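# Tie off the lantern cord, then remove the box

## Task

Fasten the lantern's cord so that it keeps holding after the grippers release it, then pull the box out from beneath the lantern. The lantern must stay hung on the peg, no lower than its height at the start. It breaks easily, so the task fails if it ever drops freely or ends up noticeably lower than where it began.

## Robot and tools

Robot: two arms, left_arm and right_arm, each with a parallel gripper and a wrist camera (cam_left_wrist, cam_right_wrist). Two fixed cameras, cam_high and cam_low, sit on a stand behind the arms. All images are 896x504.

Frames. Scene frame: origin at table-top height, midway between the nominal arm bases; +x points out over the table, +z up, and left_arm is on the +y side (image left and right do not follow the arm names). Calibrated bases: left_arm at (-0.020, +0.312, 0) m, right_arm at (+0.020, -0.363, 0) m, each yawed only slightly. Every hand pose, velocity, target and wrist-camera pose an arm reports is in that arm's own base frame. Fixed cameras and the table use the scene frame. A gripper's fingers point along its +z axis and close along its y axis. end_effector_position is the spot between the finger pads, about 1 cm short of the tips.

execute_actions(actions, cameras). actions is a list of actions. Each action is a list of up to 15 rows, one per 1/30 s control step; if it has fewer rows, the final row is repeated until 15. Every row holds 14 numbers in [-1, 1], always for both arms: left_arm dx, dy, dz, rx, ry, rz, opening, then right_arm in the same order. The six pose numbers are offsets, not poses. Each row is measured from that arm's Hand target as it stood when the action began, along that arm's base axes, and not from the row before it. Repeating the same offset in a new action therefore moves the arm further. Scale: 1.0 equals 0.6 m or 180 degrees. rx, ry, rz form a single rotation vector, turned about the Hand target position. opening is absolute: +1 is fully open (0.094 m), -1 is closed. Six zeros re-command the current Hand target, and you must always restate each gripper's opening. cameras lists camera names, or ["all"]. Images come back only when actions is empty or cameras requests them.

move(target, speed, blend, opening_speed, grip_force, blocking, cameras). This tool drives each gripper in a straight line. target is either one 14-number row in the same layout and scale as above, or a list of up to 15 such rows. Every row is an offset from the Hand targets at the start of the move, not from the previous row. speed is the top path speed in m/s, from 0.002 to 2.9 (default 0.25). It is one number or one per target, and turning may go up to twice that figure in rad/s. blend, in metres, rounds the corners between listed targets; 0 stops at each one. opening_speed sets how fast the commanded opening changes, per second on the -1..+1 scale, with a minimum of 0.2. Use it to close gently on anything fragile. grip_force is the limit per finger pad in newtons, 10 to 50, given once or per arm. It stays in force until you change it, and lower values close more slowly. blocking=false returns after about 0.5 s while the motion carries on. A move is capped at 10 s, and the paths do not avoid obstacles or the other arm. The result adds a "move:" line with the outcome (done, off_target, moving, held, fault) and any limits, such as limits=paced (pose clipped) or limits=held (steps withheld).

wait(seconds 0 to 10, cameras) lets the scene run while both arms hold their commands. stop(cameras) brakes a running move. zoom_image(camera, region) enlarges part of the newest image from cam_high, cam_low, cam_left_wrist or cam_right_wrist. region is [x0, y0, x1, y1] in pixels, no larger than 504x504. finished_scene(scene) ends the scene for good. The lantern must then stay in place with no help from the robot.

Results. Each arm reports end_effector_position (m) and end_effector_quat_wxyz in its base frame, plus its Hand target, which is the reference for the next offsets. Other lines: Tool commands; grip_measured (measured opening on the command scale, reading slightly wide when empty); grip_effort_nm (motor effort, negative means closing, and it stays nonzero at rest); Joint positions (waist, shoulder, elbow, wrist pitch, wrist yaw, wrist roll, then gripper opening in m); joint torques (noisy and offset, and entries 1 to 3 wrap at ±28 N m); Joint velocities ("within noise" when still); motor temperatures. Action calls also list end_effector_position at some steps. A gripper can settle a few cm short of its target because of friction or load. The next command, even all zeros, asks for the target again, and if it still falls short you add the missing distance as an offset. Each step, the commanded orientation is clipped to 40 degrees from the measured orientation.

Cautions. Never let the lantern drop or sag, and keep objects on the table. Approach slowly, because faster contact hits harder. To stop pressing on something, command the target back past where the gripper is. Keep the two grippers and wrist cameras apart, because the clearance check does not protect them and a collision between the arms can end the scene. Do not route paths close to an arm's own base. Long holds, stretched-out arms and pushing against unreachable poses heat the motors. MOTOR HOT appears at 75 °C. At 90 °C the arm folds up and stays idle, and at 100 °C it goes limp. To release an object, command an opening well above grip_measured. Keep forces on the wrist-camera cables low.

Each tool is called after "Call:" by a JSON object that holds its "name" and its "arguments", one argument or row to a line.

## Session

Call:
{"name": "execute_actions", "arguments": {
  "actions": []
}}

Scene clock: 0.00 s.
left_arm: end_effector_position=(+0.4080, -0.0140, +0.1041) grip_measured=+1.000 grip_effort_nm=n/a end_effector_quat_wxyz=(+0.597, +0.042, +0.801, +0.006) | right_arm: end_effector_position=(+0.3998, -0.0145, +0.0962) grip_measured=+1.000 grip_effort_nm=n/a end_effector_quat_wxyz=(+0.592, +0.065, +0.796, -0.105)
Joint positions: left_arm=[-0.032 1.583 0.384 0.906 0.01 0.065 0.094] | right_arm=[0.123 1.629 0.367 0.961 0.365 0.016 0.094]
Joint velocities: within noise
Joint torques (N m): no reading
Motor temperatures (°C): left_arm=[23 25 24 33 25 26 26] | right_arm=[26 29 29 27 24 25 22]
Heat: left arm: 33 °C; right arm: 29 °C.
Hand target: left_arm +0.4077, -0.0140, +0.1027; +0.593, +0.042, +0.804, +0.005 | right_arm +0.4005, -0.0146, +0.0978; +0.593, +0.066, +0.796, -0.106
Tool commands: left_gripper/opening=+1.0 right_gripper/opening=+1.0
camera_calibration:
cam_left_wrist: T_world_to_cam=[[-0.0633074, -0.997052, -0.0433417, 0.0159272], [-0.638502, 0.0738423, -0.766069, 0.382667], [0.767012, -0.0208241, -0.641295, -0.158661], [0, 0, 0, 1]] pos_world=[0.367037, -0.0156807, 0.192091]
cam_right_wrist: T_world_to_cam=[[-0.212056, -0.971972, 0.101504, 0.0621547], [-0.654396, 0.0640892, -0.753431, 0.375054], [0.725808, -0.226194, -0.649645, -0.14095], [0, 0, 0, 1]] pos_world=[0.360917, 0.00449372, 0.184701]

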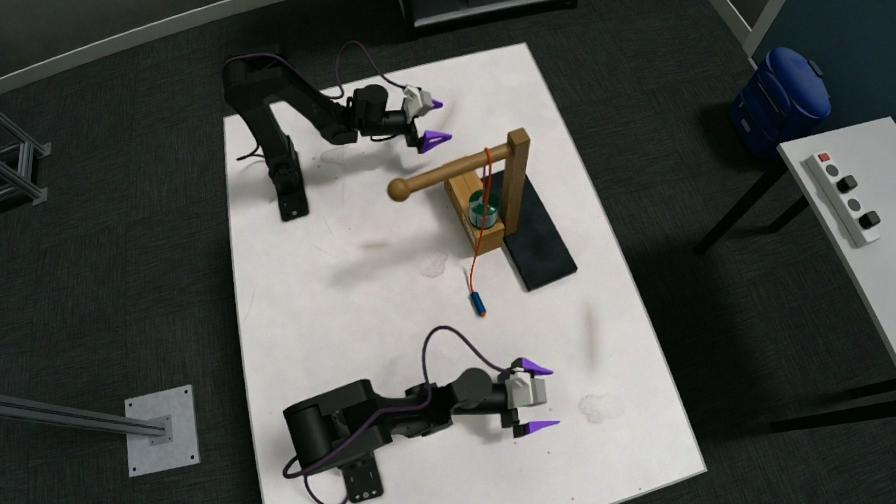

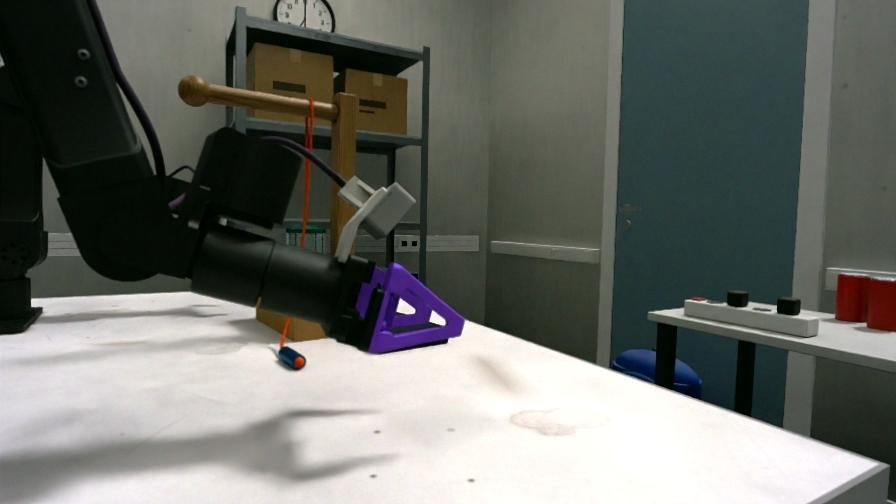

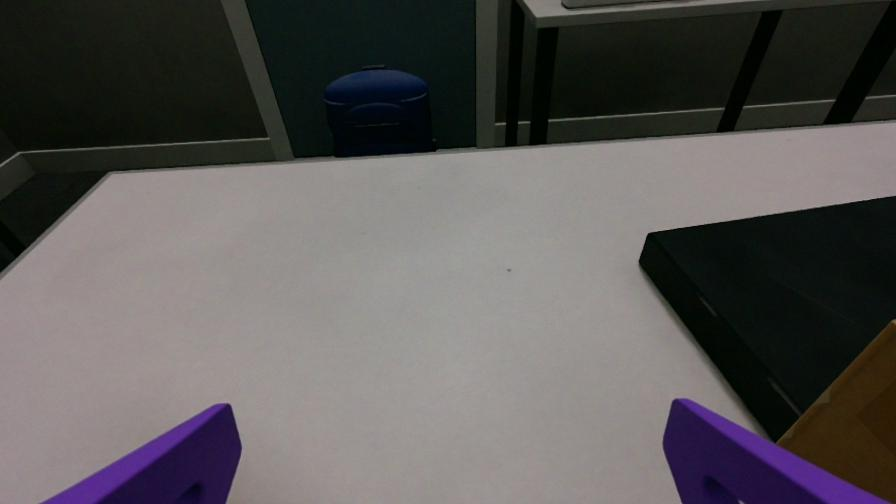

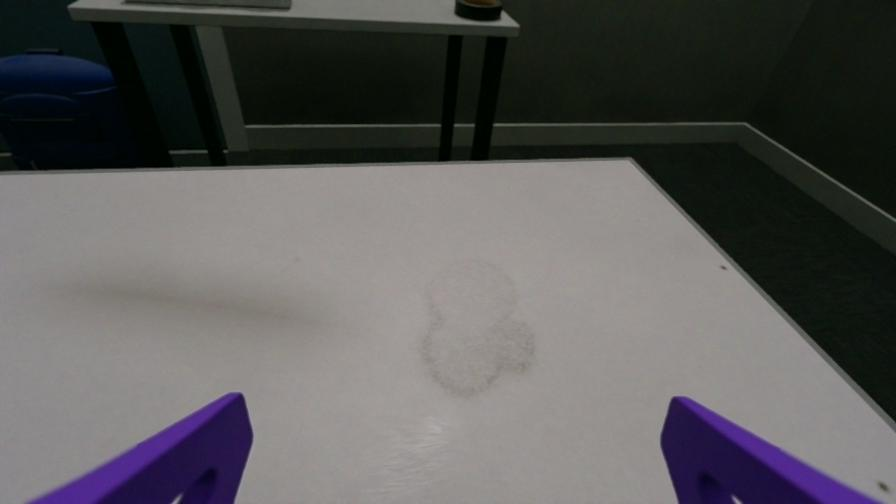

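Call:
{"name": "move", "arguments": {
  "target": [
    [0,0,0,0,0,0,1,-0.1025,0.2,0.12,0.15,0.12,-0.15,0.0],
    [0,0,0,0,0,0,1,-0.1025,0.351,0.1,0.334,0.279,-0.333,0.0]
  ],
  "speed": 0.2,
  "blend": 0.05,
  "cameras": ["cam_right_wrist","cam_high"]
}}

Scene clock: 11.83 s.
left_arm: end_effector_position=(+0.4080, -0.0140, +0.1041) grip_measured=+1.000 grip_effort_nm=0.02 end_effector_quat_wxyz=(+0.597, +0.042, +0.801, +0.006) | right_arm: end_effector_position=(+0.3374, +0.1970, +0.1607) grip_measured=+0.001 grip_effort_nm=-0.04 end_effector_quat_wxyz=(+0.005, +0.637, +0.771, +0.009)
Joint positions: left_arm=[-0.032 1.583 0.384 0.906 0.01 0.065 0.094] | right_arm=[0.528 2.043 2.032 -1.539 0.004 1.908 0.047]
Joint torques (N m): left_arm=[-0.02 -7.27 4.67 2.06 -0.04 -0.02] | right_arm=[-0.42 -8.21 7.84 0.31 -0.06 0.11]
Heat: left arm: 37 °C; right arm: 30 °C.
Hand target: left_arm +0.4077, -0.0140, +0.1027; +0.593, +0.042, +0.804, +0.005 | right_arm +0.3390, +0.1961, +0.1578; +0.000, +0.643, +0.766, +0.000
Off the commanded pose: left_arm 0.001 m, 0 deg | right_arm 0.003 m, 1 deg.
move: done
camera_calibration:
cam_right_wrist: T_world_to_cam=[[-0.978479, -0.203547, -0.0338867, 0.376877], [-0.198897, 0.886605, 0.417579, -0.134604], [-0.0549528, 0.415332, -0.908009, 0.172685], [0, 0, 0, 1]] pos_world=[0.351483, 0.124331, 0.225779]
Images, in order (width x height): cam_high 896x504, cam_right_wrist 896x504.

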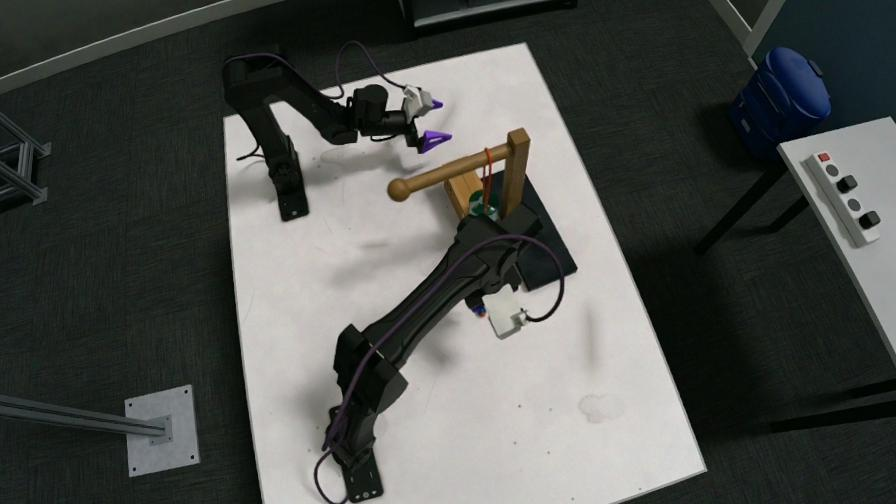

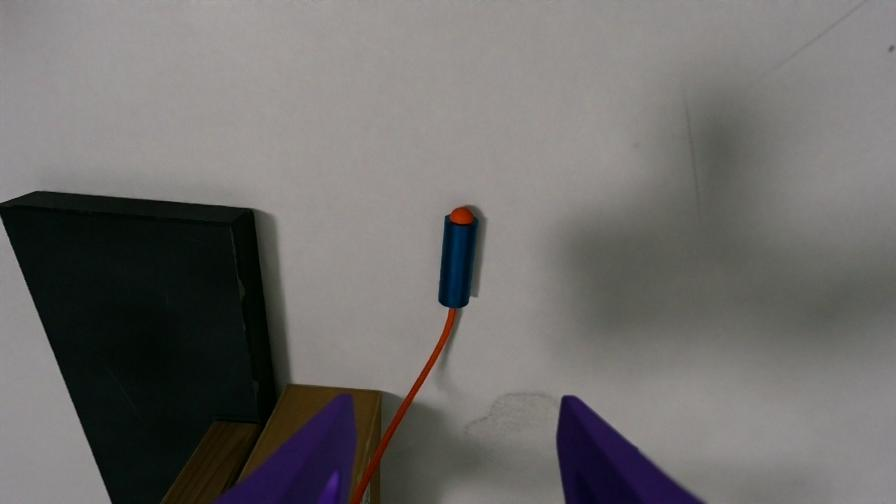

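Call:
{"name": "move", "arguments": {
  "target": [0,0,0,0,0,0,1,-0.0107,0.052,-0.185,0,0,-0.02,-0.1],
  "speed": 0.15,
  "cameras": ["cam_right_wrist"]
}}

Scene clock: 14.87 s.
left_arm: end_effector_position=(+0.4080, -0.0140, +0.1041) grip_measured=+1.000 grip_effort_nm=0.02 end_effector_quat_wxyz=(+0.597, +0.042, +0.801, +0.006) | right_arm: end_effector_position=(+0.3358, +0.2274, +0.0552) grip_measured=-0.099 grip_effort_nm=-0.04 end_effector_quat_wxyz=(+0.003, +0.664, +0.747, +0.011)
Joint positions: left_arm=[-0.032 1.583 0.384 0.906 0.01 0.065 0.094] | right_arm=[0.593 2.092 1.685 -1.142 0.001 2.046 0.042]
Joint torques (N m): left_arm=[-0.01 -7.25 4.7 2.07 -0.05 -0.03] | right_arm=[0.31 -9.37 5.35 0.5 -0.03 0.11]
Motor temperatures (°C): left_arm=[23 26 25 38 25 26 26] | right_arm=[26 30 30 28 24 25 22]
Heat: left arm: 38 °C; right arm: 30 °C.
Hand target: left_arm +0.4077, -0.0140, +0.1027; +0.593, +0.042, +0.804, +0.005 | right_arm +0.3325, +0.2272, +0.0468; +0.000, +0.666, +0.746, +0.000
Off the commanded pose: left_arm 0.001 m, 0 deg | right_arm 0.009 m, 1 deg.
move: done
camera_calibration:
cam_right_wrist: T_world_to_cam=[[-0.990691, -0.132024, -0.0331808, 0.365699], [-0.133609, 0.896328, 0.422783, -0.142257], [-0.0260766, 0.423281, -0.905623, 0.0525594], [0, 0, 0, 1]] pos_world=[0.344658, 0.153542, 0.119877]
Images, in order (width x height): cam_right_wrist 896x504.

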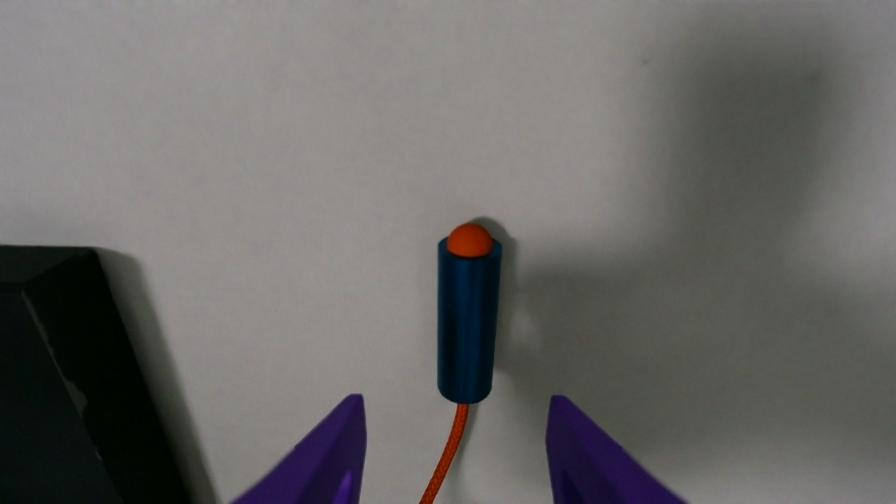

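Call:
{"name": "move", "arguments": {
  "target": [0,0,0,0,0,0,1,-0.003,-0.001,-0.063,0,0,-0.01,-0.1],
  "speed": 0.08,
  "cameras": ["cam_right_wrist"]
}}

Scene clock: 17.30 s.
left_arm: end_effector_position=(+0.4080, -0.0140, +0.1041) grip_measured=+1.000 grip_effort_nm=0.02 end_effector_quat_wxyz=(+0.597, +0.042, +0.801, +0.006) | right_arm: end_effector_position=(+0.3358, +0.2275, +0.0198) grip_measured=-0.099 grip_effort_nm=-0.04 end_effector_quat_wxyz=(+0.004, +0.676, +0.737, +0.014)
Joint positions: left_arm=[-0.032 1.583 0.384 0.906 0.01 0.065 0.094] | right_arm=[0.593 2.118 1.581 -1.005 0.001 2.077 0.042]
Joint torques (N m): left_arm=[0.03 -7.25 4.7 2.07 -0.04 -0.02] | right_arm=[0.4 -9.11 5.09 0.53 -0.03 0.11]
Heat: left arm: 38 °C; right arm: 31 °C.
Hand target: left_arm +0.4077, -0.0140, +0.1027; +0.593, +0.042, +0.804, +0.005 | right_arm +0.3306, +0.2267, +0.0089; +0.000, +0.678, +0.735, +0.000
Off the commanded pose: left_arm 0.001 m, 0 deg | right_arm 0.012 m, 2 deg.
joint sent to its limit (right arm) — joint 6 (wrist roll), upper limit. The joint targets still meet the commanded pose.
move: off_target (right_arm)
camera_calibration:
cam_right_wrist: T_world_to_cam=[[-0.994062, -0.101678, -0.038765, 0.358935], [-0.10848, 0.897943, 0.426533, -0.136214], [-0.00856015, 0.428206, -0.903641, 0.0134571], [0, 0, 0, 1]] pos_world=[0.342142, 0.153045, 0.0841741]
Images, in order (width x height): cam_right_wrist 896x504.

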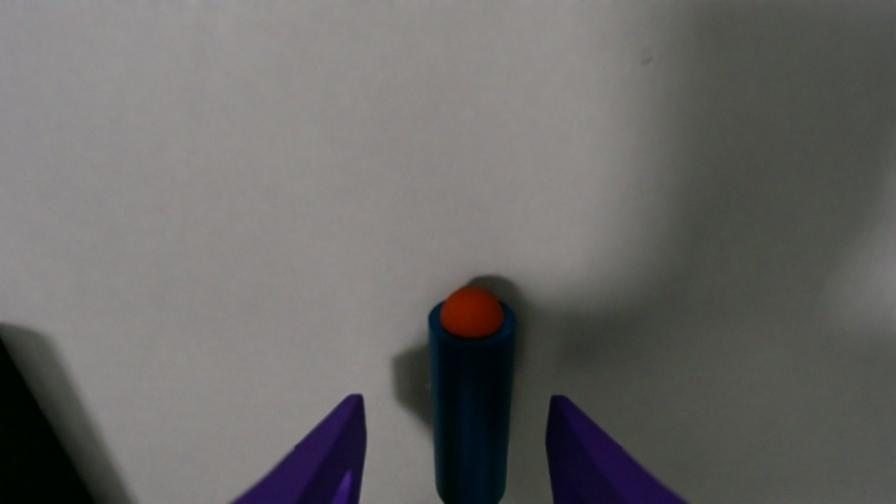

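Call:
{"name": "move", "arguments": {
  "target": [
    [0,0,0,0,0,0,1,-0.004,0,-0.01,0,0,0,-0.1],
    [0,0,0,0,0,0,1,-0.004,0,-0.01,0,0,0,-0.85]
  ],
  "speed": 0.05,
  "opening_speed": 0.8
}}

Scene clock: 20.33 s.
left_arm: end_effector_position=(+0.4080, -0.0140, +0.1041) grip_measured=+1.000 grip_effort_nm=0.02 end_effector_quat_wxyz=(+0.597, +0.042, +0.801, +0.006) | right_arm: end_effector_position=(+0.3353, +0.2272, +0.0147) grip_measured=-0.618 grip_effort_nm=-1.00 end_effector_quat_wxyz=(+0.004, +0.676, +0.737, +0.016)
Joint positions: left_arm=[-0.032 1.583 0.384 0.906 0.01 0.065 0.094] | right_arm=[0.593 2.118 1.56 -0.979 0.001 2.078 0.018]
Joint torques (N m): left_arm=[-0.05 -7.28 4.71 2.07 -0.05 -0.03] | right_arm=[0.55 -9.03 4.86 0.53 -0.04 0.1]
Heat: left arm: 39 °C; right arm: 31 °C.
Hand target: left_arm +0.4077, -0.0140, +0.1027; +0.593, +0.042, +0.804, +0.005 | right_arm +0.3283, +0.2266, +0.0030; +0.000, +0.678, +0.735, +0.000
Off the commanded pose: left_arm 0.001 m, 0 deg | right_arm 0.014 m, 2 deg.
joint sent to its limit (right arm) — joint 6 (wrist roll), upper limit. The joint targets still meet the commanded pose.
move: off_target (right_arm); target 2's new opening was sent with right_arm's hand 0.014 m and 2 deg from that target

Call:
{"name": "move", "arguments": {
  "target": [
    [0,0,0,0,0,0,1,0,0,0.1,0,0,0,-0.85],
    [0,0,0,0,0,0,1,-0.114,-0.094,0.3,0.128,-0.4855,0.0887,-0.85]
  ],
  "speed": 0.15,
  "blend": 0.03,
  "cameras": ["cam_right_wrist","cam_high","cam_low"]
}}

Scene clock: 33.20 s.
left_arm: end_effector_position=(+0.4080, -0.0140, +0.1041) grip_measured=+1.000 grip_effort_nm=0.02 end_effector_quat_wxyz=(+0.597, +0.042, +0.801, +0.006) | right_arm: end_effector_position=(+0.2605, +0.1723, +0.1858) grip_measured=-0.618 grip_effort_nm=-1.00 end_effector_quat_wxyz=(+0.375, +0.384, +0.594, +0.599)
Joint positions: left_arm=[-0.032 1.583 0.384 0.906 0.01 0.065 0.094] | right_arm=[0.773 0.899 0.075 0.823 0.337 1.586 0.018]
Joint torques (N m): left_arm=[-0.01 -7.21 4.7 2.07 -0.05 -0.03] | right_arm=[-0.5 -0.57 5.57 1.98 -0.08 -0.17]
Heat: left arm: 40 °C; right arm: 31 °C.
Hand target: left_arm +0.4077, -0.0140, +0.1027; +0.593, +0.042, +0.804, +0.005 | right_arm +0.2600, +0.1701, +0.1829; +0.380, +0.380, +0.596, +0.596
Off the commanded pose: left_arm 0.001 m, 0 deg | right_arm 0.004 m, 1 deg.
move: done; blend cut to 0.0298 m at target 1
camera_calibration:
cam_right_wrist: T_world_to_cam=[[0.0106952, 0.00425913, -0.999934, 0.183504], [-0.760812, 0.64895, -0.0053734, 0.127433], [0.648884, 0.760819, 0.010181, -0.211979], [0, 0, 0, 1]] pos_world=[0.232539, 0.0777986, 0.186334]
Images, in order (width x height): cam_high 896x504, cam_low 896x504, cam_right_wrist 896x504.

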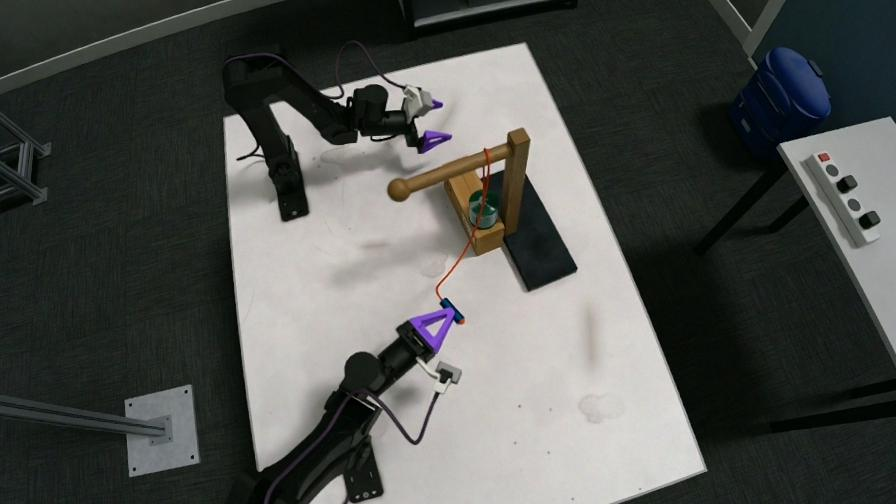

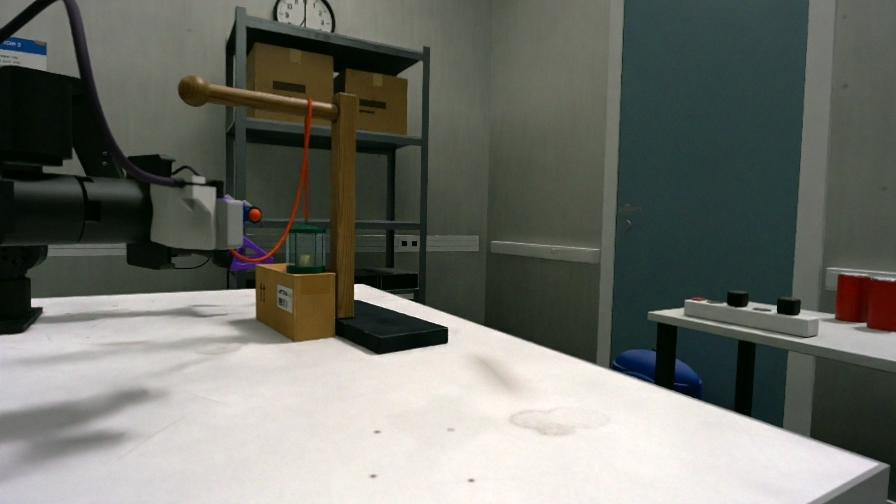

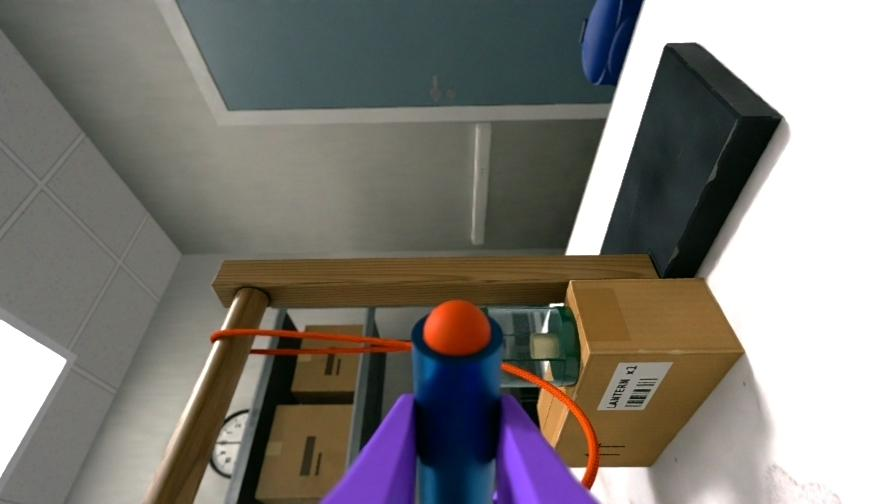

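Call:
{"name": "move", "arguments": {
  "target": [
    [0,0,0,0,0,0,1,-0.017,0.1,0.0,-0.2265,-0.1055,0,-0.85],
    [0,0,0,0,0,0,1,-0.033,0.26,0.015,-0.453,-0.211,0,-0.85]
  ],
  "speed": 0.15,
  "blend": 0.03,
  "cameras": ["cam_right_wrist","cam_high","cam_low"]
}}

Scene clock: 45.83 s.
left_arm: end_effector_position=(+0.4080, -0.0140, +0.1041) grip_measured=+1.000 grip_effort_nm=0.02 end_effector_quat_wxyz=(+0.597, +0.042, +0.801, +0.006) | right_arm: end_effector_position=(+0.2398, +0.3205, +0.1871) grip_measured=-0.618 grip_effort_nm=-1.00 end_effector_quat_wxyz=(+0.687, -0.157, +0.693, +0.150)
Joint positions: left_arm=[-0.032 1.583 0.384 0.906 0.01 0.065 0.094] | right_arm=[1.263 1.579 0.472 1.09 0.825 0.004 0.018]
Joint torques (N m): left_arm=[0.01 -7.25 4.74 2.06 -0.06 -0.04] | right_arm=[0.5 -4.42 7.43 1.75 0.1 -0.03]
Heat: left arm: 41 °C; right arm: 31 °C.
Hand target: left_arm +0.4077, -0.0140, +0.1027; +0.593, +0.042, +0.804, +0.005 | right_arm +0.2402, +0.3261, +0.1920; +0.691, -0.153, +0.690, +0.153
Off the commanded pose: left_arm 0.001 m, 0 deg | right_arm 0.007 m, 1 deg.
move: done
camera_calibration:
cam_right_wrist: T_world_to_cam=[[0.435845, -0.899723, 0.0231931, 0.180715], [-0.374001, -0.204493, -0.904603, 0.364523], [0.818634, 0.385593, -0.425624, -0.150193], [0, 0, 0, 1]] pos_world=[0.180521, 0.295048, 0.261631]
Images, in order (width x height): cam_high 896x504, cam_low 896x504, cam_right_wrist 896x504.

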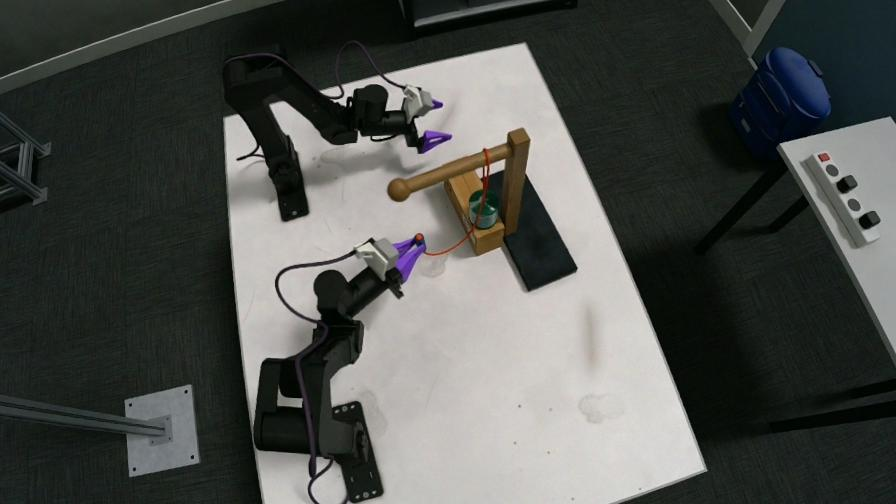

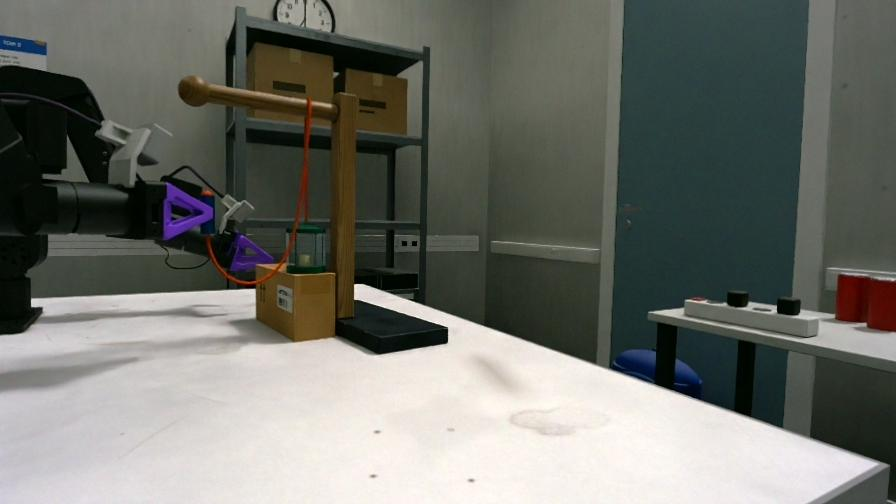

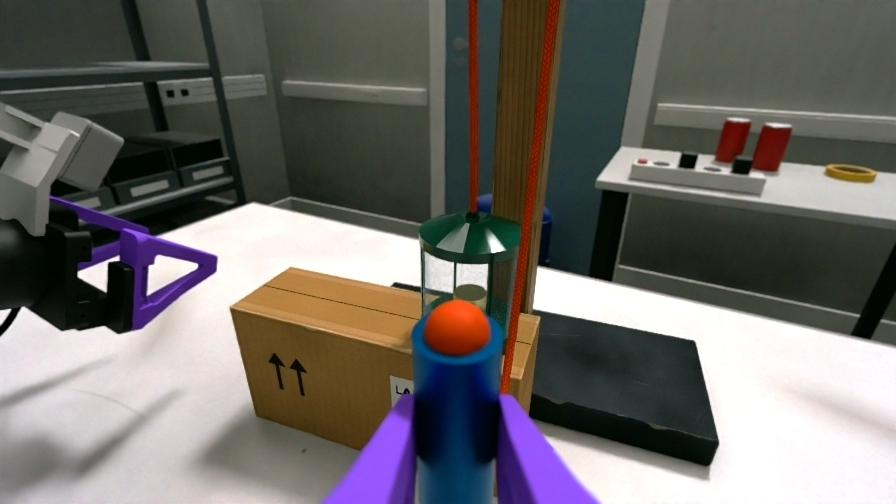

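Call:
{"name": "move", "arguments": {
  "target": [
    [0,0,0,0,0,0,1,0.05,0.19,0.015,0,0,0,-0.85],
    [0,0,0,0,0,0,1,0.067,0.19,0.35,0,0,0,-0.85]
  ],
  "speed": 0.15,
  "blend": 0.04,
  "cameras": ["cam_right_wrist","cam_high","cam_low"]
}}

Scene clock: 50.17 s.
left_arm: end_effector_position=(+0.4080, -0.0140, +0.1041) grip_measured=+1.000 grip_effort_nm=0.02 end_effector_quat_wxyz=(+0.597, +0.042, +0.801, +0.006) | right_arm: end_effector_position=(+0.2781, +0.4502, +0.3853) grip_measured=-0.619 grip_effort_nm=-1.00 end_effector_quat_wxyz=(+0.687, -0.166, +0.691, +0.150)
Joint positions: left_arm=[-0.032 1.583 0.384 0.906 0.01 0.065 0.094] | right_arm=[1.266 1.749 1.548 0.185 0.815 -0.009 0.018]
Joint torques (N m): left_arm=[-0.05 -7.25 4.72 2.08 -0.05 -0.04] | right_arm=[-0.64 -10.55 9.01 1.41 0.06 0.09]
Heat: left arm: 41 °C; right arm: 31 °C.
Hand target: left_arm +0.4077, -0.0140, +0.1027; +0.593, +0.042, +0.804, +0.005 | right_arm +0.2804, +0.4401, +0.4020; +0.690, -0.153, +0.690, +0.153
Off the commanded pose: left_arm 0.001 m, 0 deg | right_arm 0.020 m, 2 deg.
move: off_target (right_arm)
camera_calibration:
cam_right_wrist: T_world_to_cam=[[0.447432, -0.893639, 0.0348395, 0.26568], [-0.366181, -0.218604, -0.904502, 0.588865], [0.815914, 0.391945, -0.425044, -0.149489], [0, 0, 0, 1]] pos_world=[0.218728, 0.424742, 0.459834]
Images, in order (width x height): cam_high 896x504, cam_low 896x504, cam_right_wrist 896x504.

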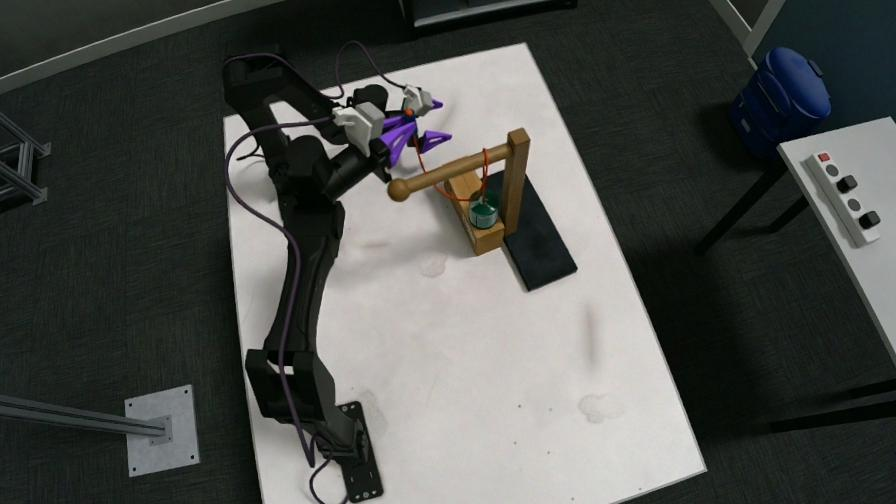

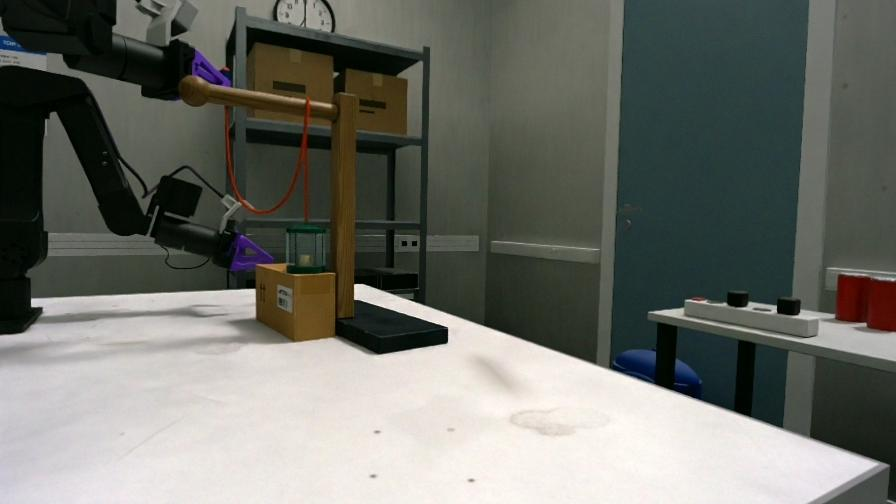

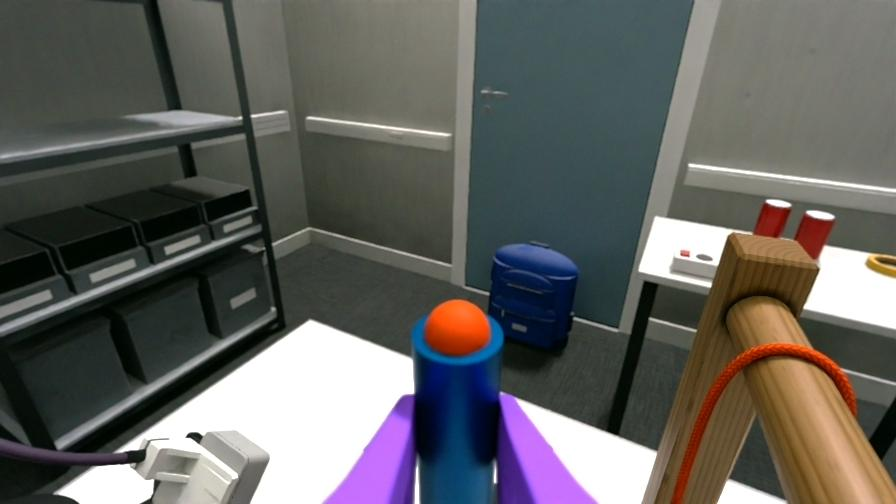

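Call:
{"name": "move", "arguments": {
  "target": [
    [-0.1,0.1,0.05,0,0,0,1,0.15,0,0.11,0,0,0,-0.85],
    [-0.15,0.15,0.05,0,0,0,1,0.17,-0.17,0.12,0,0,0,-0.85],
    [-0.15,0.15,0.05,0,0,0,1,0.19,-0.36,0.07,0,0,0,-0.85]
  ],
  "speed": 0.15,
  "blend": [0.03,0.04,0],
  "cameras": ["cam_right_wrist","cam_high","cam_low"]
}}

Scene clock: 55.27 s.
left_arm: end_effector_position=(+0.3233, +0.0780, +0.1382) grip_measured=+1.000 grip_effort_nm=0.02 end_effector_quat_wxyz=(+0.599, +0.041, +0.799, +0.009) | right_arm: end_effector_position=(+0.4005, +0.2264, +0.4365) grip_measured=-0.619 grip_effort_nm=-1.00 end_effector_quat_wxyz=(+0.683, -0.155, +0.699, +0.144)
Joint positions: left_arm=[0.506 1.082 0.254 0.498 0.519 0.234 0.094] | right_arm=[0.568 1.369 1.393 -0.05 0.142 -0.008 0.018]
Joint torques (N m): left_arm=[0.54 -4.83 4.66 1.86 0.14 0.07] | right_arm=[-0.08 -6.94 6.08 2.02 -0.1 0.1]
Heat: left arm: 41 °C; right arm: 32 °C.
Hand target: left_arm +0.3178, +0.0760, +0.1327; +0.593, +0.042, +0.804, +0.005 | right_arm +0.3944, +0.2242, +0.4440; +0.691, -0.153, +0.690, +0.153
Off the commanded pose: left_arm 0.008 m, 1 deg | right_arm 0.010 m, 2 deg.
move: done
camera_calibration:
cam_right_wrist: T_world_to_cam=[[0.425556, -0.904564, 0.025815, 0.0243671], [-0.387376, -0.207876, -0.89818, 0.634388], [0.817828, 0.372226, -0.438869, -0.13015], [0, 0, 0, 1]] pos_world=[0.341818, 0.202361, 0.512046]
Images, in order (width x height): cam_high 896x504, cam_low 896x504, cam_right_wrist 896x504.

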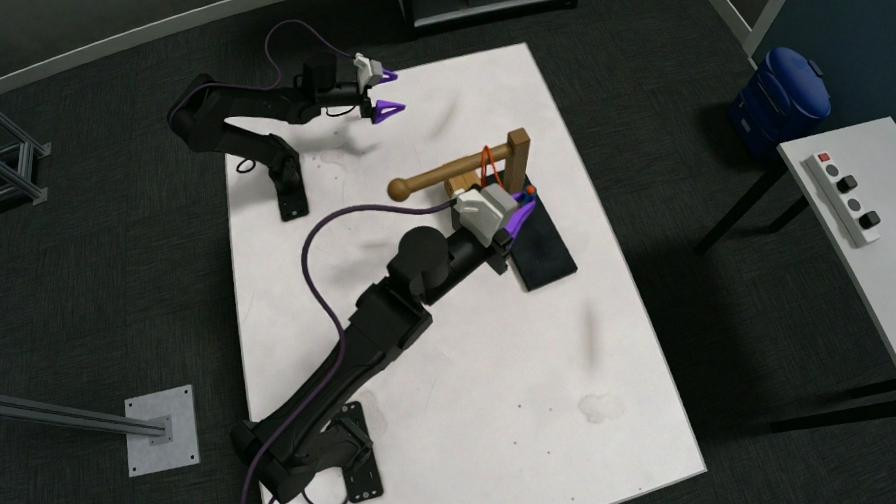

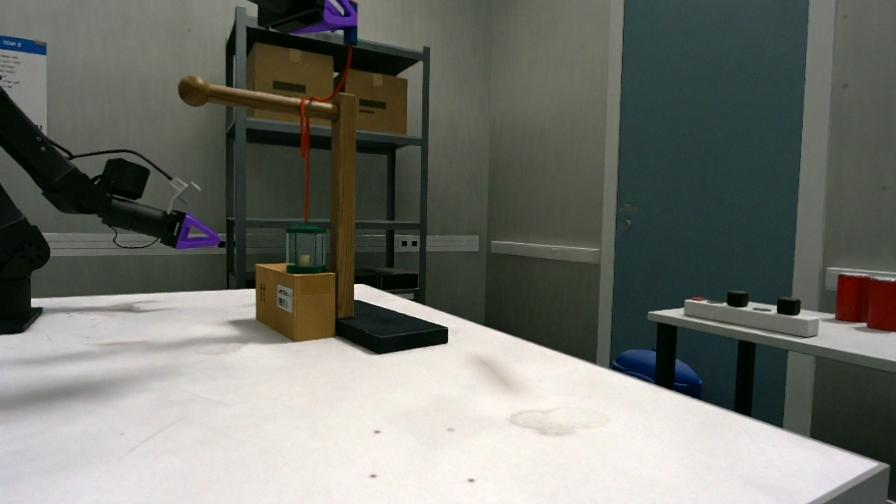

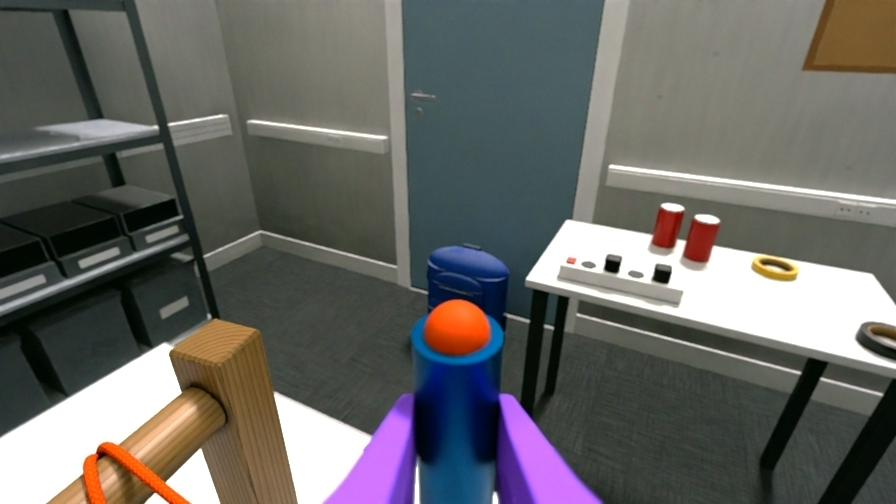

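Call:
{"name": "move", "arguments": {
  "target": [0,0,0,0,0,0,1,0.07,-0.22,-0.14,0,0,0,-0.85],
  "speed": 0.1,
  "cameras": ["cam_right_wrist","cam_high","cam_low"]
}}

Call:
{"name": "zoom_image", "arguments": {
  "camera": "cam_high",
  "region": [440, 110, 560, 230]
}}

Call:
{"name": "zoom_image", "arguments": {
  "camera": "cam_low",
  "region": [240, 80, 400, 290]
}}

Scene clock: 59.10 s.
left_arm: end_effector_position=(+0.3233, +0.0780, +0.1382) grip_measured=+1.000 grip_effort_nm=0.02 end_effector_quat_wxyz=(+0.599, +0.041, +0.799, +0.009) | right_arm: end_effector_position=(+0.4363, +0.0920, +0.3634) grip_measured=-0.619 grip_effort_nm=-1.00 end_effector_quat_wxyz=(+0.690, -0.152, +0.691, +0.149)
Joint positions: left_arm=[0.506 1.082 0.254 0.498 0.519 0.234 0.094] | right_arm=[0.058 1.304 1.027 0.274 -0.371 -0.005 0.018]
Joint torques (N m): left_arm=[0.53 -4.86 4.71 1.85 0.14 0.07] | right_arm=[-0.2 -4.66 6.28 2.01 -0.11 0.07]
Heat: left arm: 41 °C; right arm: 32 °C.
Hand target: left_arm +0.3178, +0.0760, +0.1327; +0.593, +0.042, +0.804, +0.005 | right_arm +0.4363, +0.0923, +0.3600; +0.691, -0.153, +0.690, +0.153
Off the commanded pose: left_arm 0.008 m, 1 deg | right_arm 0.003 m, 1 deg.
move: done
camera_calibration:
cam_right_wrist: T_world_to_cam=[[0.4282, -0.90349, 0.0187552, -0.109302], [-0.370129, -0.194277, -0.908439, 0.549565], [0.824408, 0.382051, -0.417597, -0.152958], [0, 0, 0, 1]] pos_world=[0.376314, 0.0664524, 0.437421]
Images, in order (width x height): cam_high 896x504, cam_low 896x504, cam_right_wrist 896x504.

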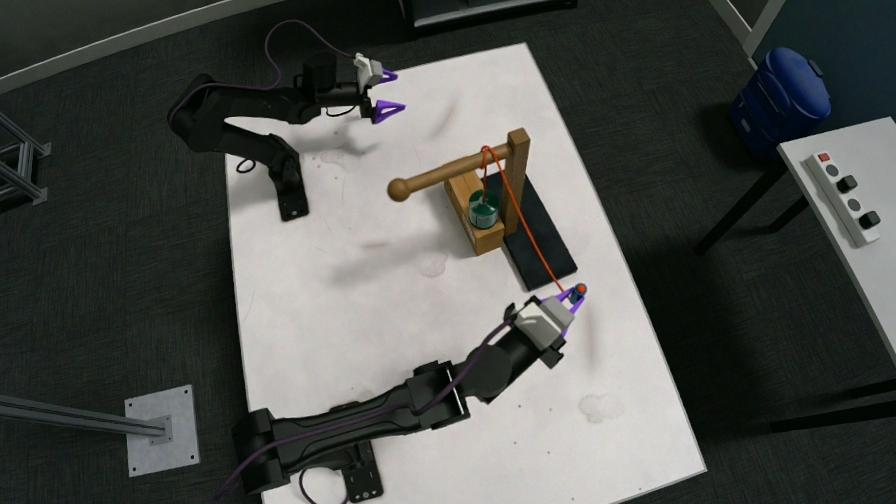

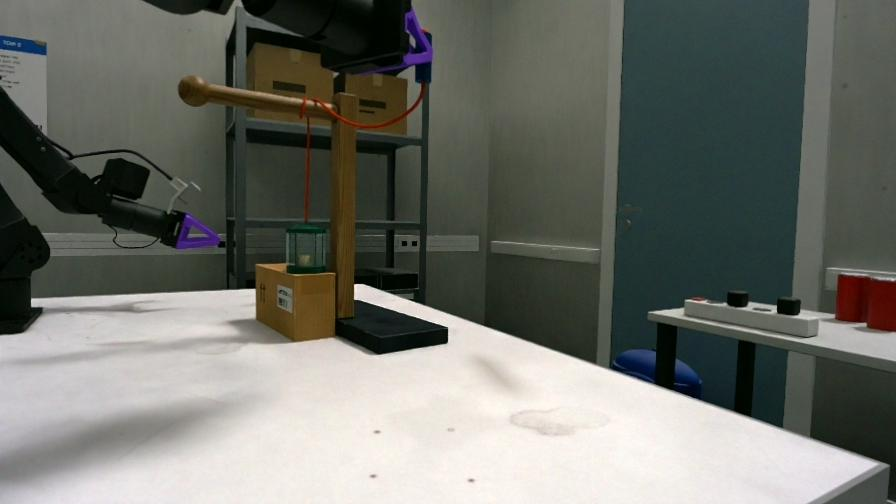

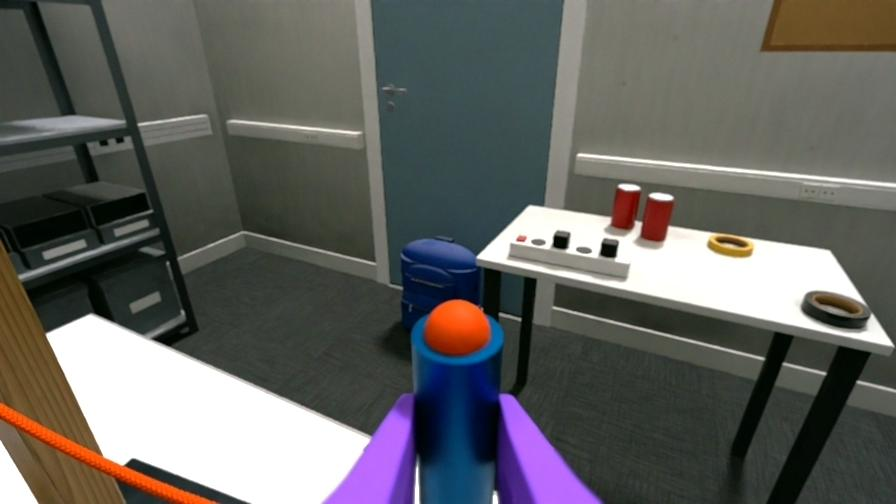

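Scaled by 4.200 from the camera's 896x504 image, which has a finer 1280x720 frame.

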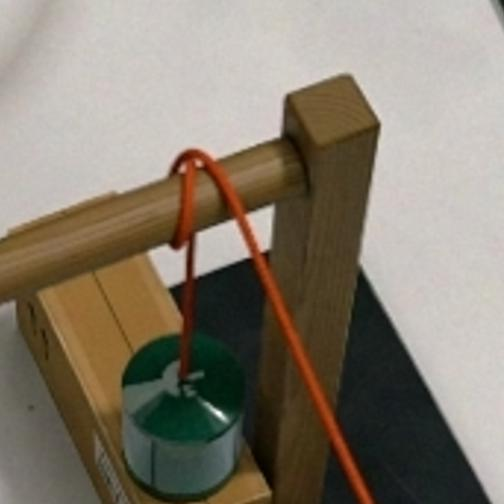

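Scaled by 2.400 from the camera's 896x504 image, which has a finer 1280x720 frame.

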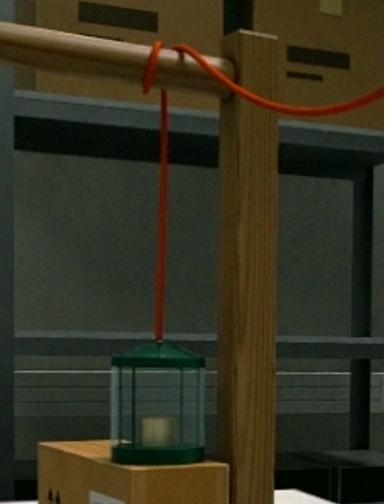

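Call:
{"name": "move", "arguments": {
  "target": [0,0,0,0,0,0,1,0.01,-0.09,0.0,0,0,0,-0.85],
  "speed": 0.08,
  "cameras": ["cam_high","cam_low"]
}}

Call:
{"name": "zoom_image", "arguments": {
  "camera": "cam_high",
  "region": [440, 110, 560, 230]
}}

Call:
{"name": "zoom_image", "arguments": {
  "camera": "cam_low",
  "region": [240, 80, 440, 290]
}}

Scene clock: 61.77 s.
left_arm: end_effector_position=(+0.3233, +0.0780, +0.1382) grip_measured=+1.000 grip_effort_nm=0.02 end_effector_quat_wxyz=(+0.599, +0.041, +0.799, +0.009) | right_arm: end_effector_position=(+0.4340, +0.0560, +0.3597) grip_measured=-0.619 grip_effort_nm=-1.00 end_effector_quat_wxyz=(+0.683, -0.172, +0.687, +0.178)
Joint positions: left_arm=[0.506 1.082 0.254 0.498 0.519 0.234 0.094] | right_arm=[-0.114 1.323 1.027 0.291 -0.613 0.007 0.018]
Joint torques (N m): left_arm=[0.55 -4.85 4.71 1.85 0.15 0.06] | right_arm=[-1.91 -3.99 7.82 1.87 0.45 -0.07]
Heat: left arm: 40 °C; right arm: 31 °C.
Hand target: left_arm +0.3178, +0.0760, +0.1327; +0.593, +0.042, +0.804, +0.005 | right_arm +0.4423, +0.0383, +0.3600; +0.691, -0.153, +0.690, +0.153
Off the commanded pose: left_arm 0.008 m, 1 deg | right_arm 0.020 m, 4 deg.
move: off_target (right_arm)
Images, in order (width x height): cam_high 896x504, cam_low 896x504.

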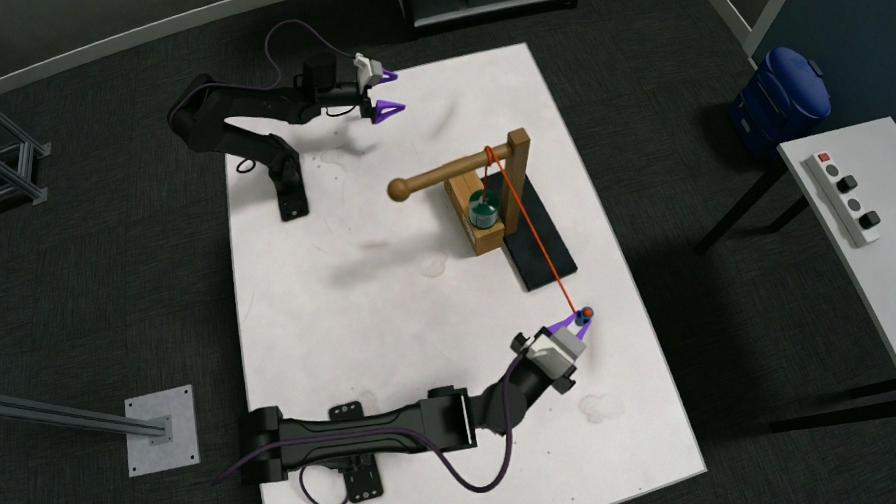

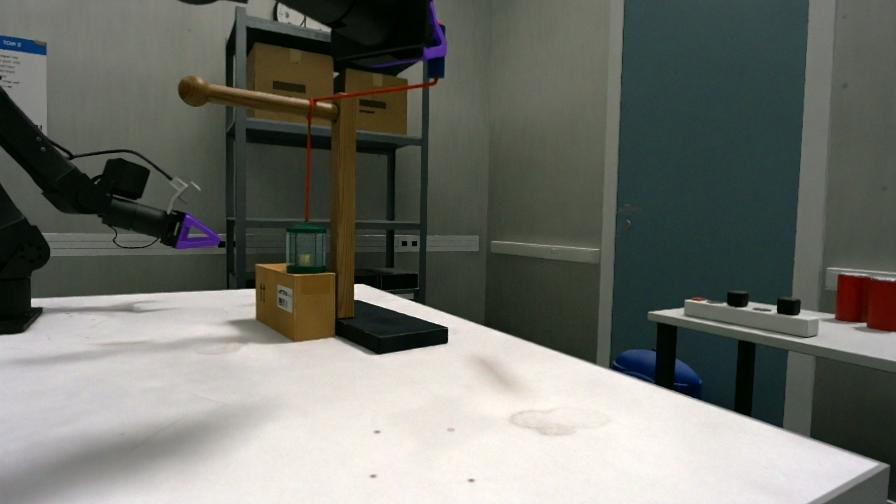

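Scaled by 4.200 from the camera's 896x504 image, which has a finer 1280x720 frame.

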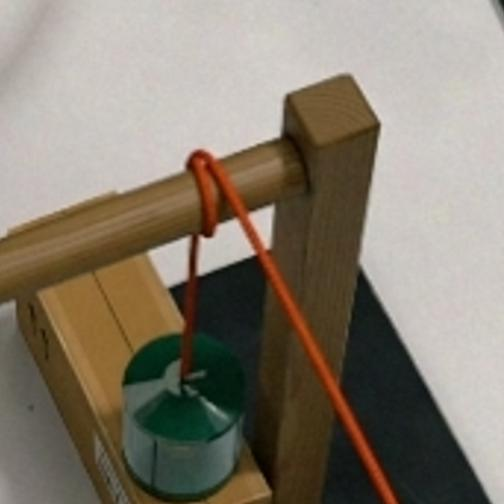

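Scaled by 2.400 from the camera's 896x504 image, which has a finer 1280x720 frame.

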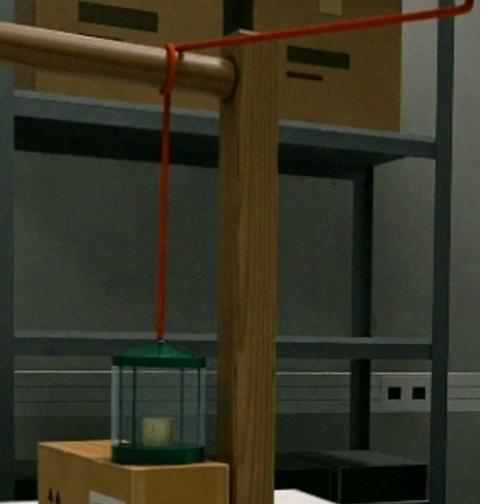

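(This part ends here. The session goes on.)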